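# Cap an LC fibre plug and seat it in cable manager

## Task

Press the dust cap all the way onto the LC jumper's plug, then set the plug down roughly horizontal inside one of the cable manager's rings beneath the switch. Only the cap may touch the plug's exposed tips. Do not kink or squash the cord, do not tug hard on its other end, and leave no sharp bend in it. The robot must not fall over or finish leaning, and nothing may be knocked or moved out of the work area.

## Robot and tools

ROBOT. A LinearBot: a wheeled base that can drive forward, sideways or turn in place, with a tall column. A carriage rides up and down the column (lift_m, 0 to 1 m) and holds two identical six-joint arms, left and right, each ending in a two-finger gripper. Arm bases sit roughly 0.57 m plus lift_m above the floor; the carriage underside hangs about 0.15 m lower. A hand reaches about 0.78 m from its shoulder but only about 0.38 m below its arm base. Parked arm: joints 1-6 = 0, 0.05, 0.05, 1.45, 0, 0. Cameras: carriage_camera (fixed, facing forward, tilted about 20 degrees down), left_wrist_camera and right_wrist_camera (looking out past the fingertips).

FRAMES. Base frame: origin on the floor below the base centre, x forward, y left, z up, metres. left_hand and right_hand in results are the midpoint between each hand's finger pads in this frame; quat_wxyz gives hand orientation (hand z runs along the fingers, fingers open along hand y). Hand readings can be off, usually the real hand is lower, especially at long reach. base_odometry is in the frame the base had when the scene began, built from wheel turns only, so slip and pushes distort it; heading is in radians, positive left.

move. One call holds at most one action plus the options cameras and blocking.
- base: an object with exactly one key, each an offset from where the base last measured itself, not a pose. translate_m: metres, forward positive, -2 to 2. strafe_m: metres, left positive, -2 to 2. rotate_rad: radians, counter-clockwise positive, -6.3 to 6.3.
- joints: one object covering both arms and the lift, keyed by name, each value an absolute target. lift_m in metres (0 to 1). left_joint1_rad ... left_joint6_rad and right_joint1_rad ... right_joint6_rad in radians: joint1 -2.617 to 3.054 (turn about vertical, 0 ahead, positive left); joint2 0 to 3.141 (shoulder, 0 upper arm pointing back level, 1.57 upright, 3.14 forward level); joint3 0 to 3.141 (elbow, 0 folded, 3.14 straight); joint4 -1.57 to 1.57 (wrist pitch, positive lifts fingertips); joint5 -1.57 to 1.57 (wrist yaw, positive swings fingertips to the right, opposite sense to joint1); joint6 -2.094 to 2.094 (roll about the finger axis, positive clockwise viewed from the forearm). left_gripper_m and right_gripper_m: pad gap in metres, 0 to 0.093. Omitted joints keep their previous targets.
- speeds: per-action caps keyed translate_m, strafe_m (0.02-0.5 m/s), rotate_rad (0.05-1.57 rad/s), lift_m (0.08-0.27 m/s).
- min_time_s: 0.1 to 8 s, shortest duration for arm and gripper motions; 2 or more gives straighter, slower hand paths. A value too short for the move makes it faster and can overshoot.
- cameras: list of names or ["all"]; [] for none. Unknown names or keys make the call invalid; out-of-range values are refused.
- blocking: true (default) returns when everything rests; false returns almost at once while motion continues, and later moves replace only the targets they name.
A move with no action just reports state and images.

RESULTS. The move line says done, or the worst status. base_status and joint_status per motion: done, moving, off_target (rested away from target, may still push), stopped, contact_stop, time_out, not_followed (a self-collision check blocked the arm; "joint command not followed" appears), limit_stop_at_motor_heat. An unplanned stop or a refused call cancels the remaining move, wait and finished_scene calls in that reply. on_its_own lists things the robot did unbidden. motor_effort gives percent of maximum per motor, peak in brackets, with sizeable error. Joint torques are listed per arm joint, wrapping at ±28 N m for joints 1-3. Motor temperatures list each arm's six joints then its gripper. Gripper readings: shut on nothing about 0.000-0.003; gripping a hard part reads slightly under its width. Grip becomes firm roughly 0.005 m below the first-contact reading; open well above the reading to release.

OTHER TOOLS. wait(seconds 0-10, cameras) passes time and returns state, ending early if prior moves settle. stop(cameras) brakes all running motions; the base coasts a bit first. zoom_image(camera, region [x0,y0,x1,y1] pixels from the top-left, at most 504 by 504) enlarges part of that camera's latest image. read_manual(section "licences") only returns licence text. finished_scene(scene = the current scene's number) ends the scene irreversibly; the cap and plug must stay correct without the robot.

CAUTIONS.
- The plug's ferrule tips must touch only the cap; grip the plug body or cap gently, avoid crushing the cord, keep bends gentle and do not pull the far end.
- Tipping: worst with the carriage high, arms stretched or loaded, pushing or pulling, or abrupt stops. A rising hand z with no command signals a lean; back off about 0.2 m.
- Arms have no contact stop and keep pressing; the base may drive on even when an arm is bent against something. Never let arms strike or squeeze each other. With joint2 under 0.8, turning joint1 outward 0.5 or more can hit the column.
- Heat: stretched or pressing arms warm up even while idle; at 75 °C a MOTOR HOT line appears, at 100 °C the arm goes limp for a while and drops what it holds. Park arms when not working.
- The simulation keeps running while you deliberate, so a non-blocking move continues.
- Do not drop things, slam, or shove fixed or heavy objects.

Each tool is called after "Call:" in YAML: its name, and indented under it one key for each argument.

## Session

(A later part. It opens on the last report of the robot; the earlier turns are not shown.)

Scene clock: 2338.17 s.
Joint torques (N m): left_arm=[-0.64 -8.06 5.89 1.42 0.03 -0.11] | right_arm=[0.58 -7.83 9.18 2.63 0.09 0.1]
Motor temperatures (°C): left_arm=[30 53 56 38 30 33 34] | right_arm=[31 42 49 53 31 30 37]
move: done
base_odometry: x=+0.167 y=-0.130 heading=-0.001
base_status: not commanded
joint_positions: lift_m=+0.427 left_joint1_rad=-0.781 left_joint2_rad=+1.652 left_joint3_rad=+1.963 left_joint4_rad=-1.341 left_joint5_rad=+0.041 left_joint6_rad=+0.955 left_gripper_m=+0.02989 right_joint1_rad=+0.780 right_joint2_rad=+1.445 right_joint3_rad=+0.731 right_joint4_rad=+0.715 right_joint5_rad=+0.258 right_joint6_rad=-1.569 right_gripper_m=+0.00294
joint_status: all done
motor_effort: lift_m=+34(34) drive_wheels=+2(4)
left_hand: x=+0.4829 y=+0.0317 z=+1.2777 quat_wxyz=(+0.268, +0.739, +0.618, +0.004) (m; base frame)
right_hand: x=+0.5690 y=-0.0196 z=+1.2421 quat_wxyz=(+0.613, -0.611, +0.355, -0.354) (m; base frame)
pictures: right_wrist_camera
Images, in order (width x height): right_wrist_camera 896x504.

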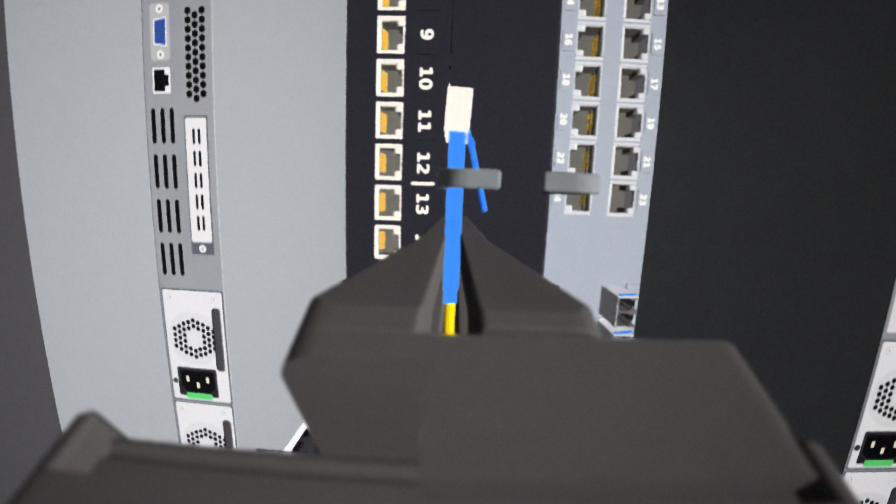

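Call:
move:
  joints: {"lift_m": 0.4262}
  speeds: {"lift_m": 0.08}
  cameras: ["right_wrist_camera"]

Call:
zoom_image:
  camera: "right_wrist_camera"
  region: [360, 60, 620, 320]

Scene clock: 2345.33 s.
Joint torques (N m): left_arm=[-0.64 -8.02 5.83 1.41 0.03 -0.12] | right_arm=[0.57 -7.76 9.17 2.59 0.1 0.09]
Motor temperatures (°C): left_arm=[30 53 55 38 30 33 34] | right_arm=[31 42 50 53 31 30 37]
move: done
base_odometry: x=+0.167 y=-0.130 heading=-0.001
base_status: not commanded
joint_positions: lift_m=+0.426 left_joint1_rad=-0.781 left_joint2_rad=+1.651 left_joint3_rad=+1.963 left_joint4_rad=-1.340 left_joint5_rad=+0.041 left_joint6_rad=+0.955 left_gripper_m=+0.02989 right_joint1_rad=+0.780 right_joint2_rad=+1.445 right_joint3_rad=+0.731 right_joint4_rad=+0.718 right_joint5_rad=+0.259 right_joint6_rad=-1.569 right_gripper_m=+0.00294
joint_status: all done
motor_effort: lift_m=+33(34) drive_wheels=+0(6)
left_hand: x=+0.4829 y=+0.0318 z=+1.2771 quat_wxyz=(+0.269, +0.738, +0.618, +0.004) (m; base frame)
right_hand: x=+0.5690 y=-0.0197 z=+1.2420 quat_wxyz=(+0.614, -0.610, +0.354, -0.354) (m; base frame)
pictures: right_wrist_camera
Images, in order (width x height): right_wrist_camera 896x504.

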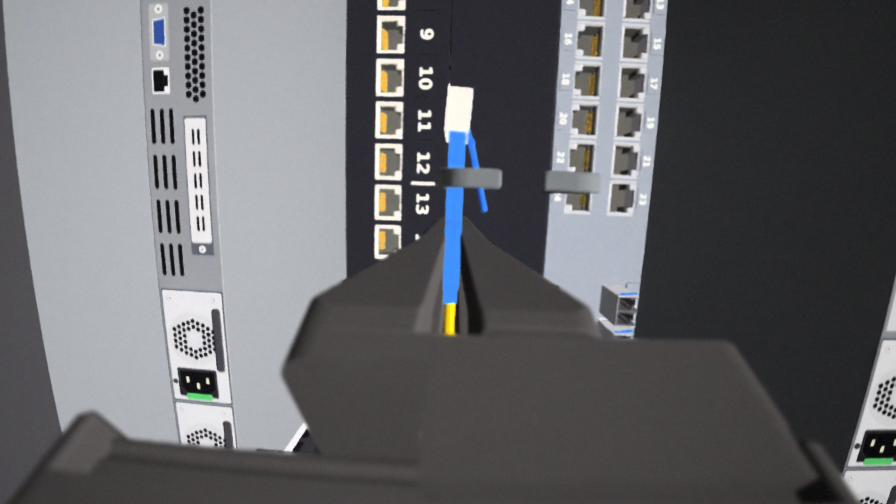

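Scaled by 1.938 from the camera's 896x504 image, which has a finer 1280x720 frame.

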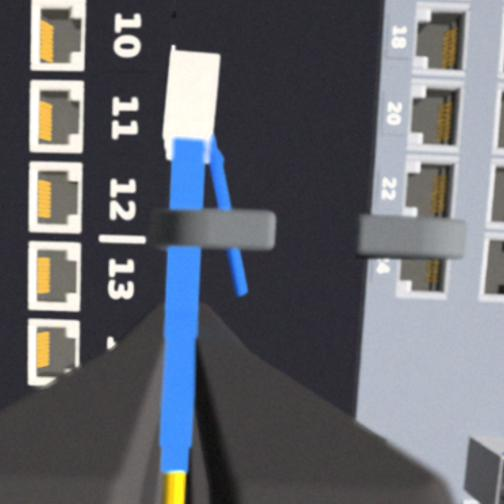

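Call:
move:
  joints: {"right_gripper_m": 0.03}
  min_time_s: 3
  cameras: ["right_wrist_camera", "left_wrist_camera"]

Call:
zoom_image:
  camera: "right_wrist_camera"
  region: [360, 60, 620, 320]

Call:
zoom_image:
  camera: "left_wrist_camera"
  region: [240, 20, 440, 220]

Scene clock: 2357.10 s.
Joint torques (N m): left_arm=[-0.64 -7.99 5.86 1.41 0.04 -0.11] | right_arm=[0.57 -7.79 9.17 2.59 0.1 0.09]
Motor temperatures (°C): left_arm=[30 52 55 38 30 33 34] | right_arm=[31 42 50 53 31 30 36]
move: done
base_odometry: x=+0.167 y=-0.130 heading=-0.001
base_status: not commanded
joint_positions: lift_m=+0.426 left_joint1_rad=-0.781 left_joint2_rad=+1.651 left_joint3_rad=+1.963 left_joint4_rad=-1.340 left_joint5_rad=+0.041 left_joint6_rad=+0.955 left_gripper_m=+0.02989 right_joint1_rad=+0.780 right_joint2_rad=+1.445 right_joint3_rad=+0.731 right_joint4_rad=+0.718 right_joint5_rad=+0.259 right_joint6_rad=-1.569 right_gripper_m=+0.02988
joint_status: all done
motor_effort: lift_m=+33(33) drive_wheels=+3(8)
left_hand: x=+0.4829 y=+0.0318 z=+1.2771 quat_wxyz=(+0.269, +0.738, +0.618, +0.004) (m; base frame)
right_hand: x=+0.5690 y=-0.0197 z=+1.2420 quat_wxyz=(+0.614, -0.610, +0.354, -0.354) (m; base frame)
pictures: left_wrist_camera, right_wrist_camera
Images, in order (width x height): left_wrist_camera 896x504, right_wrist_camera 896x504.

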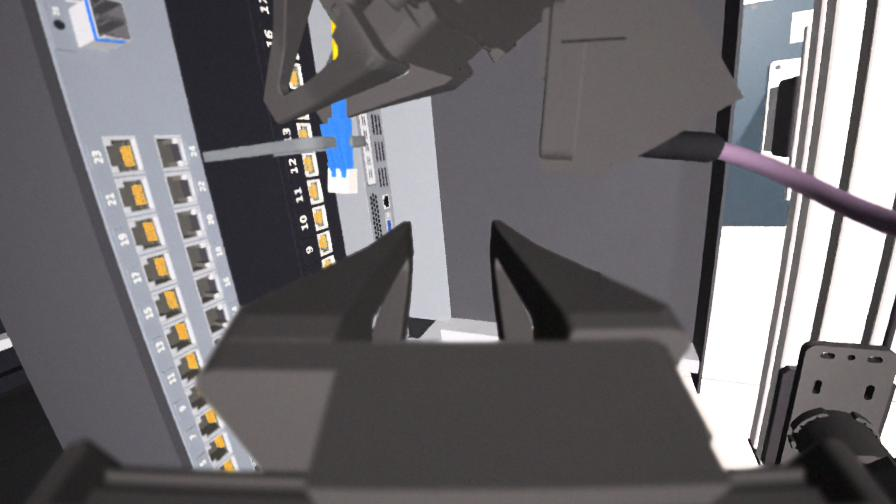

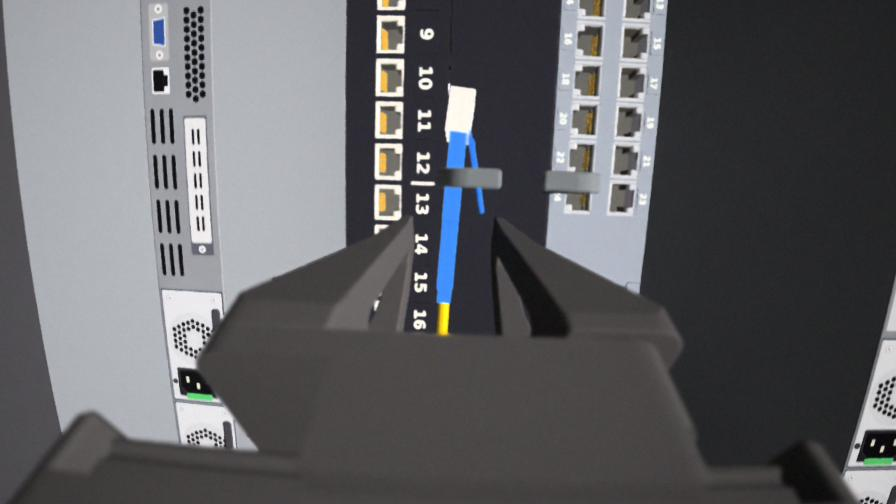

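Scaled by 1.938 from the camera's 896x504 image, which has a finer 1280x720 frame.

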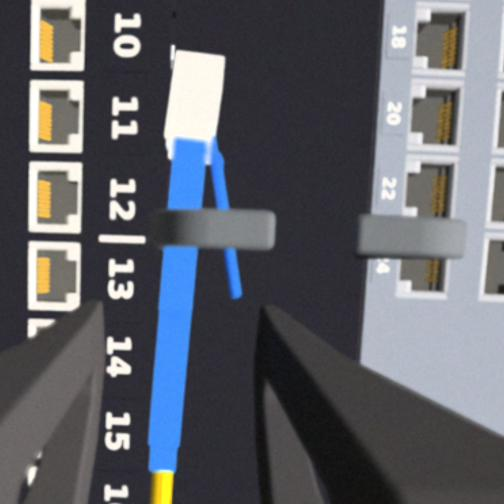

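Scaled by 2.520 from the camera's 896x504 image, which has a finer 1280x720 frame.

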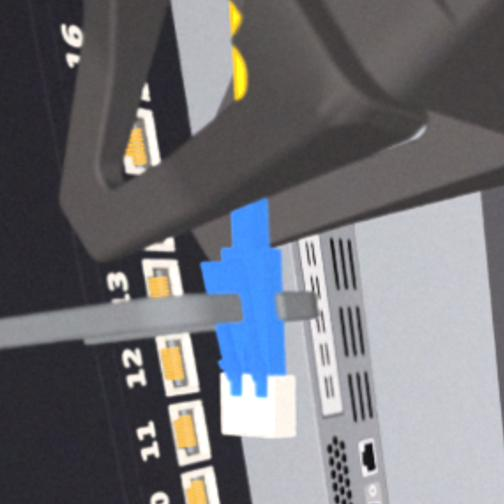

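Call:
move:
  joints: {"right_joint1_rad": 0.773, "right_joint2_rad": 1.233, "right_joint3_rad": 0.580, "right_joint4_rad": 0.645, "right_joint5_rad": 0.246, "right_joint6_rad": -1.571}
  min_time_s: 4
  cameras: ["right_wrist_camera", "left_wrist_camera"]

Call:
zoom_image:
  camera: "right_wrist_camera"
  region: [360, 60, 620, 320]

Scene clock: 2375.73 s.
Joint torques (N m): left_arm=[-0.65 -7.97 5.85 1.41 0.04 -0.12] | right_arm=[-0.73 -6.19 6.3 2.47 -0.11 -0.04]
move: done
base_odometry: x=+0.167 y=-0.130 heading=-0.001
base_status: not commanded
joint_positions: lift_m=+0.426 left_joint1_rad=-0.781 left_joint2_rad=+1.651 left_joint3_rad=+1.963 left_joint4_rad=-1.340 left_joint5_rad=+0.041 left_joint6_rad=+0.955 left_gripper_m=+0.02989 right_joint1_rad=+0.780 right_joint2_rad=+1.248 right_joint3_rad=+0.595 right_joint4_rad=+0.661 right_joint5_rad=+0.256 right_joint6_rad=-1.569 right_gripper_m=+0.02988
joint_status: all done
motor_effort: lift_m=+33(33) drive_wheels=+2(7)
left_hand: x=+0.4829 y=+0.0318 z=+1.2771 quat_wxyz=(+0.269, +0.738, +0.618, +0.004) (m; base frame)
right_hand: x=+0.5375 y=-0.0503 z=+1.2452 quat_wxyz=(+0.616, -0.609, +0.353, -0.354) (m; base frame)
pictures: left_wrist_camera, right_wrist_camera
Images, in order (width x height): left_wrist_camera 896x504, right_wrist_camera 896x504.

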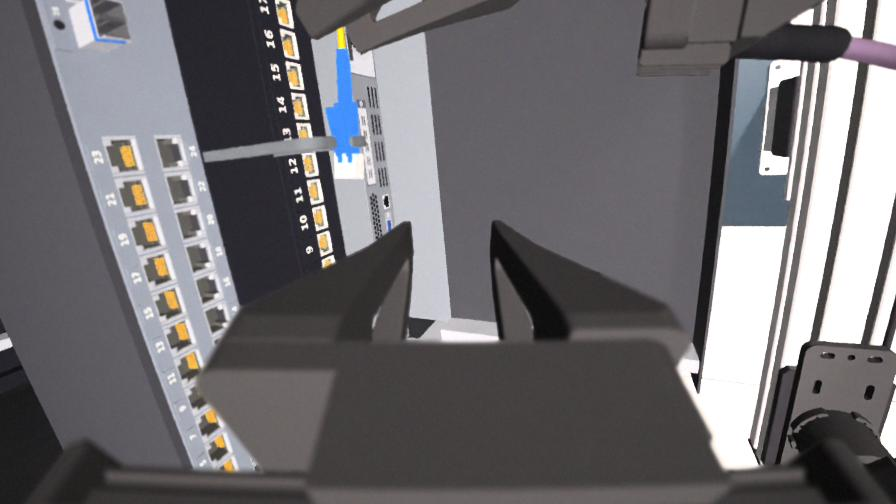

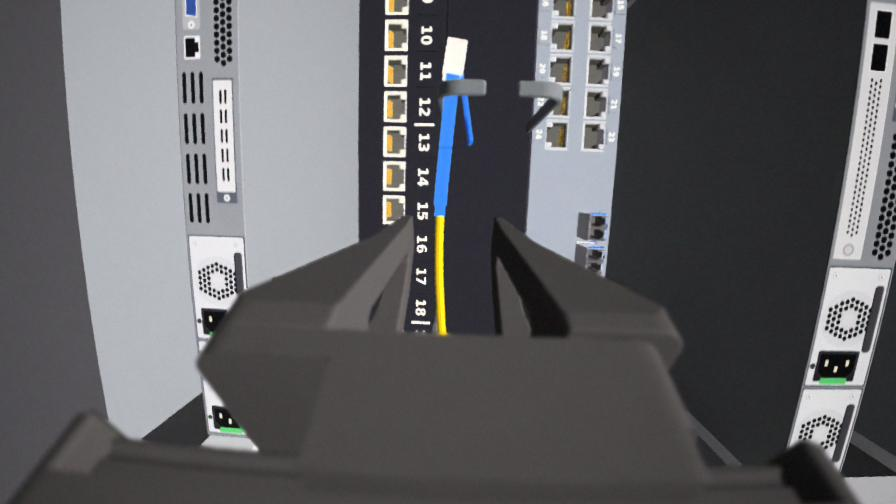

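Scaled by 1.938 from the camera's 896x504 image, which has a finer 1280x720 frame.

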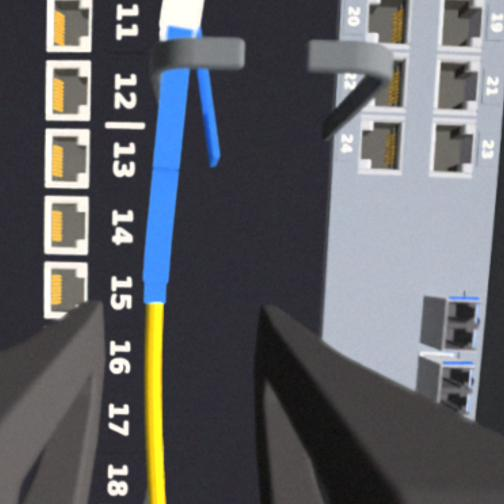

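Call:
zoom_image:
  camera: "right_wrist_camera"
  region: [400, 0, 560, 160]

Call:
zoom_image:
  camera: "left_wrist_camera"
  region: [260, 60, 420, 220]

Scaled by 3.150 from the camera's 896x504 image, which has a finer 1280x720 frame.

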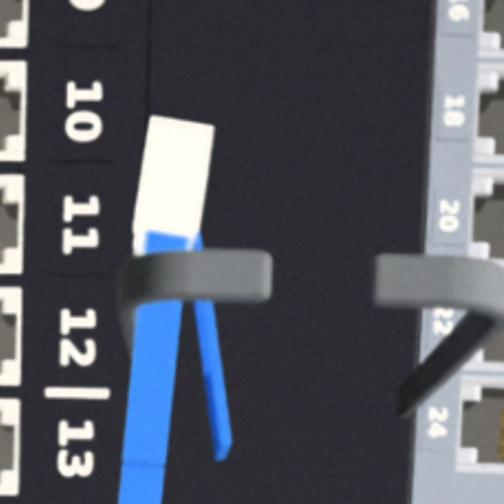

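Scaled by 3.150 from the camera's 896x504 image, which has a finer 1280x720 frame.

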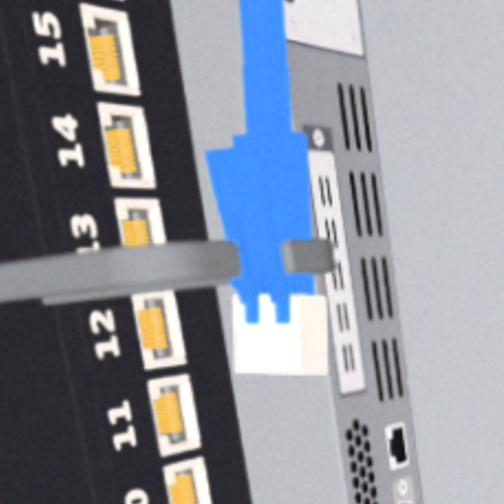

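Call:
move:
  joints: {"right_joint1_rad": 0.832, "right_joint2_rad": 1.063, "right_joint3_rad": 0.463, "right_joint4_rad": 0.590, "right_joint5_rad": 0.313, "right_joint6_rad": -1.571}
  min_time_s: 3
  cameras: ["right_wrist_camera", "left_wrist_camera"]

Call:
zoom_image:
  camera: "right_wrist_camera"
  region: [360, 0, 620, 260]

Call:
zoom_image:
  camera: "left_wrist_camera"
  region: [260, 0, 480, 220]

Scene clock: 2419.53 s.
Joint torques (N m): left_arm=[-0.61 -8.03 5.86 1.41 0.04 -0.11] | right_arm=[0.55 -4.41 6.39 2.47 0.12 -0.04]
move: done
base_odometry: x=+0.167 y=-0.130 heading=-0.001
base_status: not commanded
joint_positions: lift_m=+0.426 left_joint1_rad=-0.781 left_joint2_rad=+1.651 left_joint3_rad=+1.963 left_joint4_rad=-1.340 left_joint5_rad=+0.041 left_joint6_rad=+0.955 left_gripper_m=+0.02989 right_joint1_rad=+0.826 right_joint2_rad=+1.074 right_joint3_rad=+0.478 right_joint4_rad=+0.607 right_joint5_rad=+0.303 right_joint6_rad=-1.569 right_gripper_m=+0.02988
joint_status: all done
motor_effort: lift_m=+33(33) drive_wheels=+5(6)
left_hand: x=+0.4829 y=+0.0318 z=+1.2771 quat_wxyz=(+0.269, +0.738, +0.618, +0.004) (m; base frame)
right_hand: x=+0.5047 y=-0.0694 z=+1.2406 quat_wxyz=(+0.616, -0.608, +0.353, -0.354) (m; base frame)
pictures: left_wrist_camera, right_wrist_camera
Images, in order (width x height): left_wrist_camera 896x504, right_wrist_camera 896x504.

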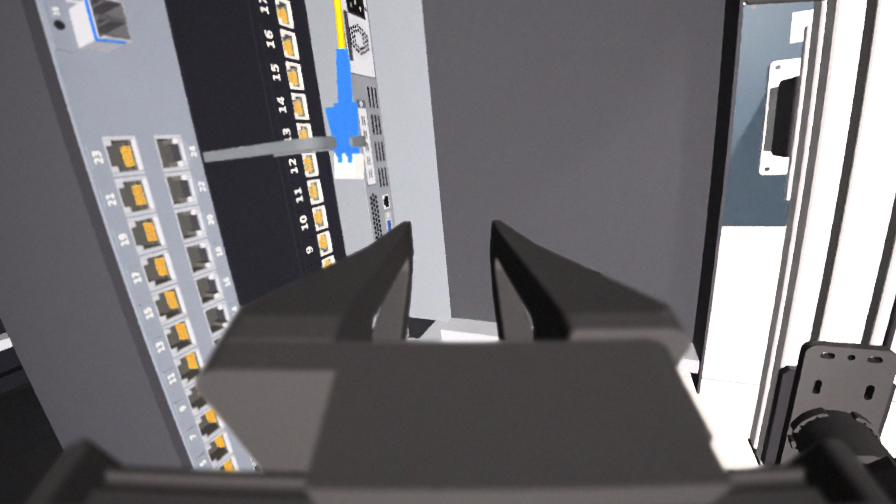

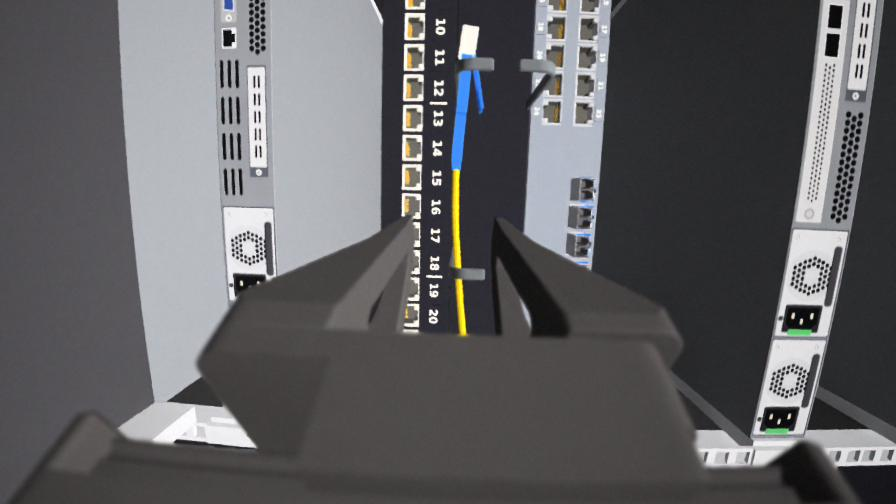

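Scaled by 1.938 from the camera's 896x504 image, which has a finer 1280x720 frame.

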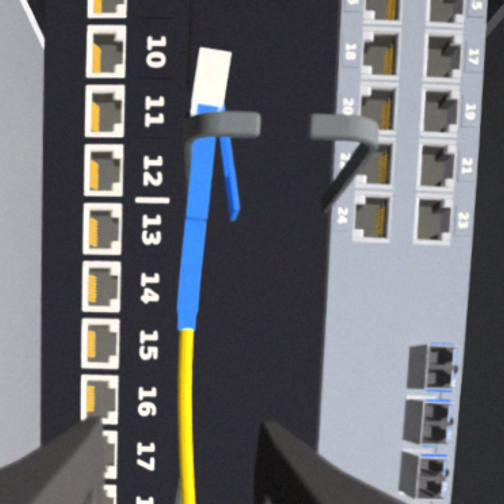

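Scaled by 2.291 from the camera's 896x504 image, which has a finer 1280x720 frame.

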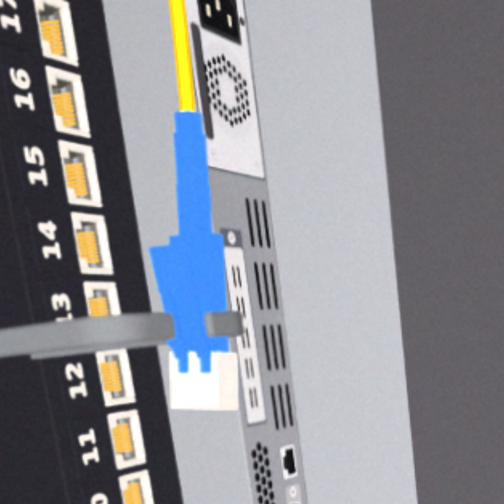

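Call:
move:
  base: {"translate_m": -0.15}
  speeds: {"translate_m": 0.1}
  cameras: ["all"]

Call:
zoom_image:
  camera: "carriage_camera"
  region: [400, 200, 560, 300]

Call:
zoom_image:
  camera: "right_wrist_camera"
  region: [360, 0, 620, 260]

Scene clock: 2440.77 s.
Joint torques (N m): left_arm=[-0.53 -7.94 5.86 1.41 0.04 -0.11] | right_arm=[0.51 -4.21 6.41 2.5 0.09 -0.04]
move: done
base_odometry: x=+0.017 y=-0.130 heading=-0.001
base_status: done
joint_positions: lift_m=+0.426 left_joint1_rad=-0.783 left_joint2_rad=+1.650 left_joint3_rad=+1.963 left_joint4_rad=-1.340 left_joint5_rad=+0.040 left_joint6_rad=+0.955 left_gripper_m=+0.02989 right_joint1_rad=+0.827 right_joint2_rad=+1.072 right_joint3_rad=+0.478 right_joint4_rad=+0.604 right_joint5_rad=+0.305 right_joint6_rad=-1.569 right_gripper_m=+0.02988
joint_status: not commanded
motor_effort: lift_m=+33(33) drive_wheels=+0(9)
left_hand: x=+0.4824 y=+0.0314 z=+1.2774 quat_wxyz=(+0.269, +0.739, +0.618, +0.004) (m; base frame)
right_hand: x=+0.5044 y=-0.0697 z=+1.2407 quat_wxyz=(+0.616, -0.608, +0.354, -0.354) (m; base frame)
pictures: carriage_camera, left_wrist_camera, right_wrist_camera
Images, in order (width x height): carriage_camera 896x504, left_wrist_camera 896x504, right_wrist_camera 896x504.

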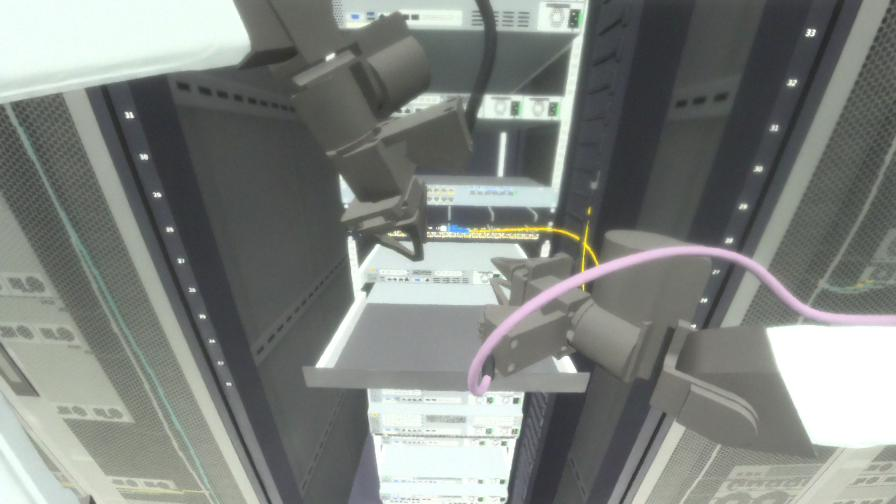

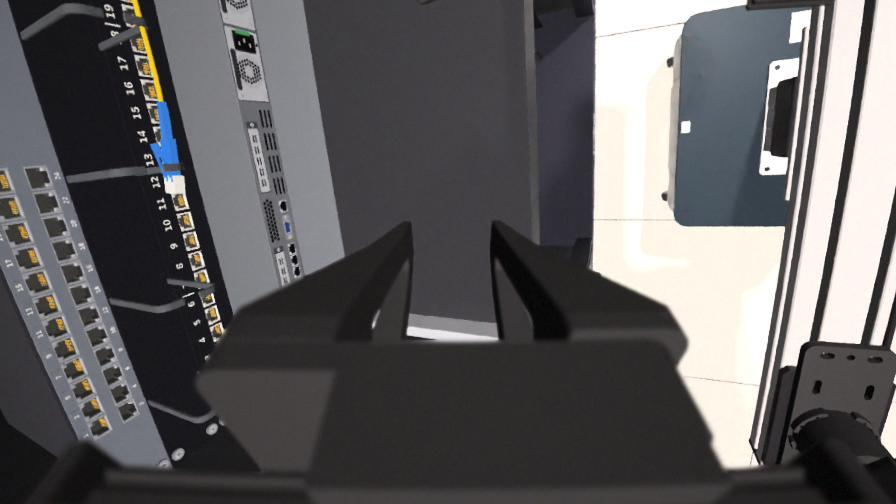

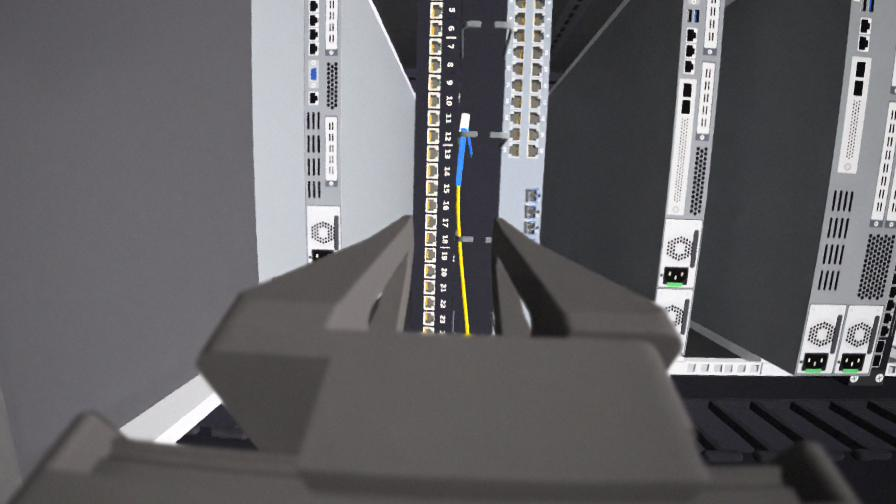

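Scaled by 3.150 from the camera's 896x504 image, which has a finer 1280x720 frame.

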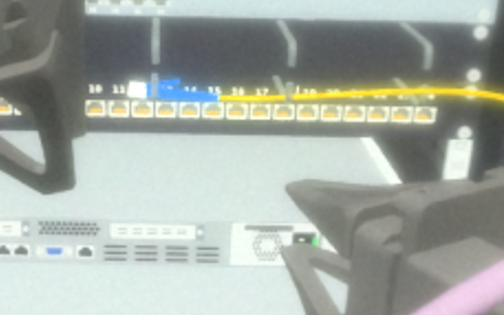

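Scaled by 1.938 from the camera's 896x504 image, which has a finer 1280x720 frame.

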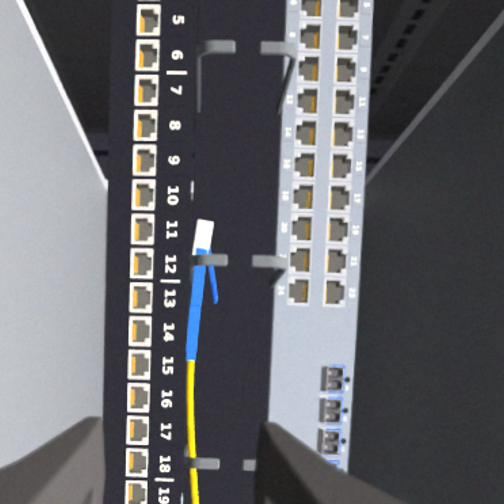

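Call:
finished_scene:
  scene: 2

The scene is finished: the task was done.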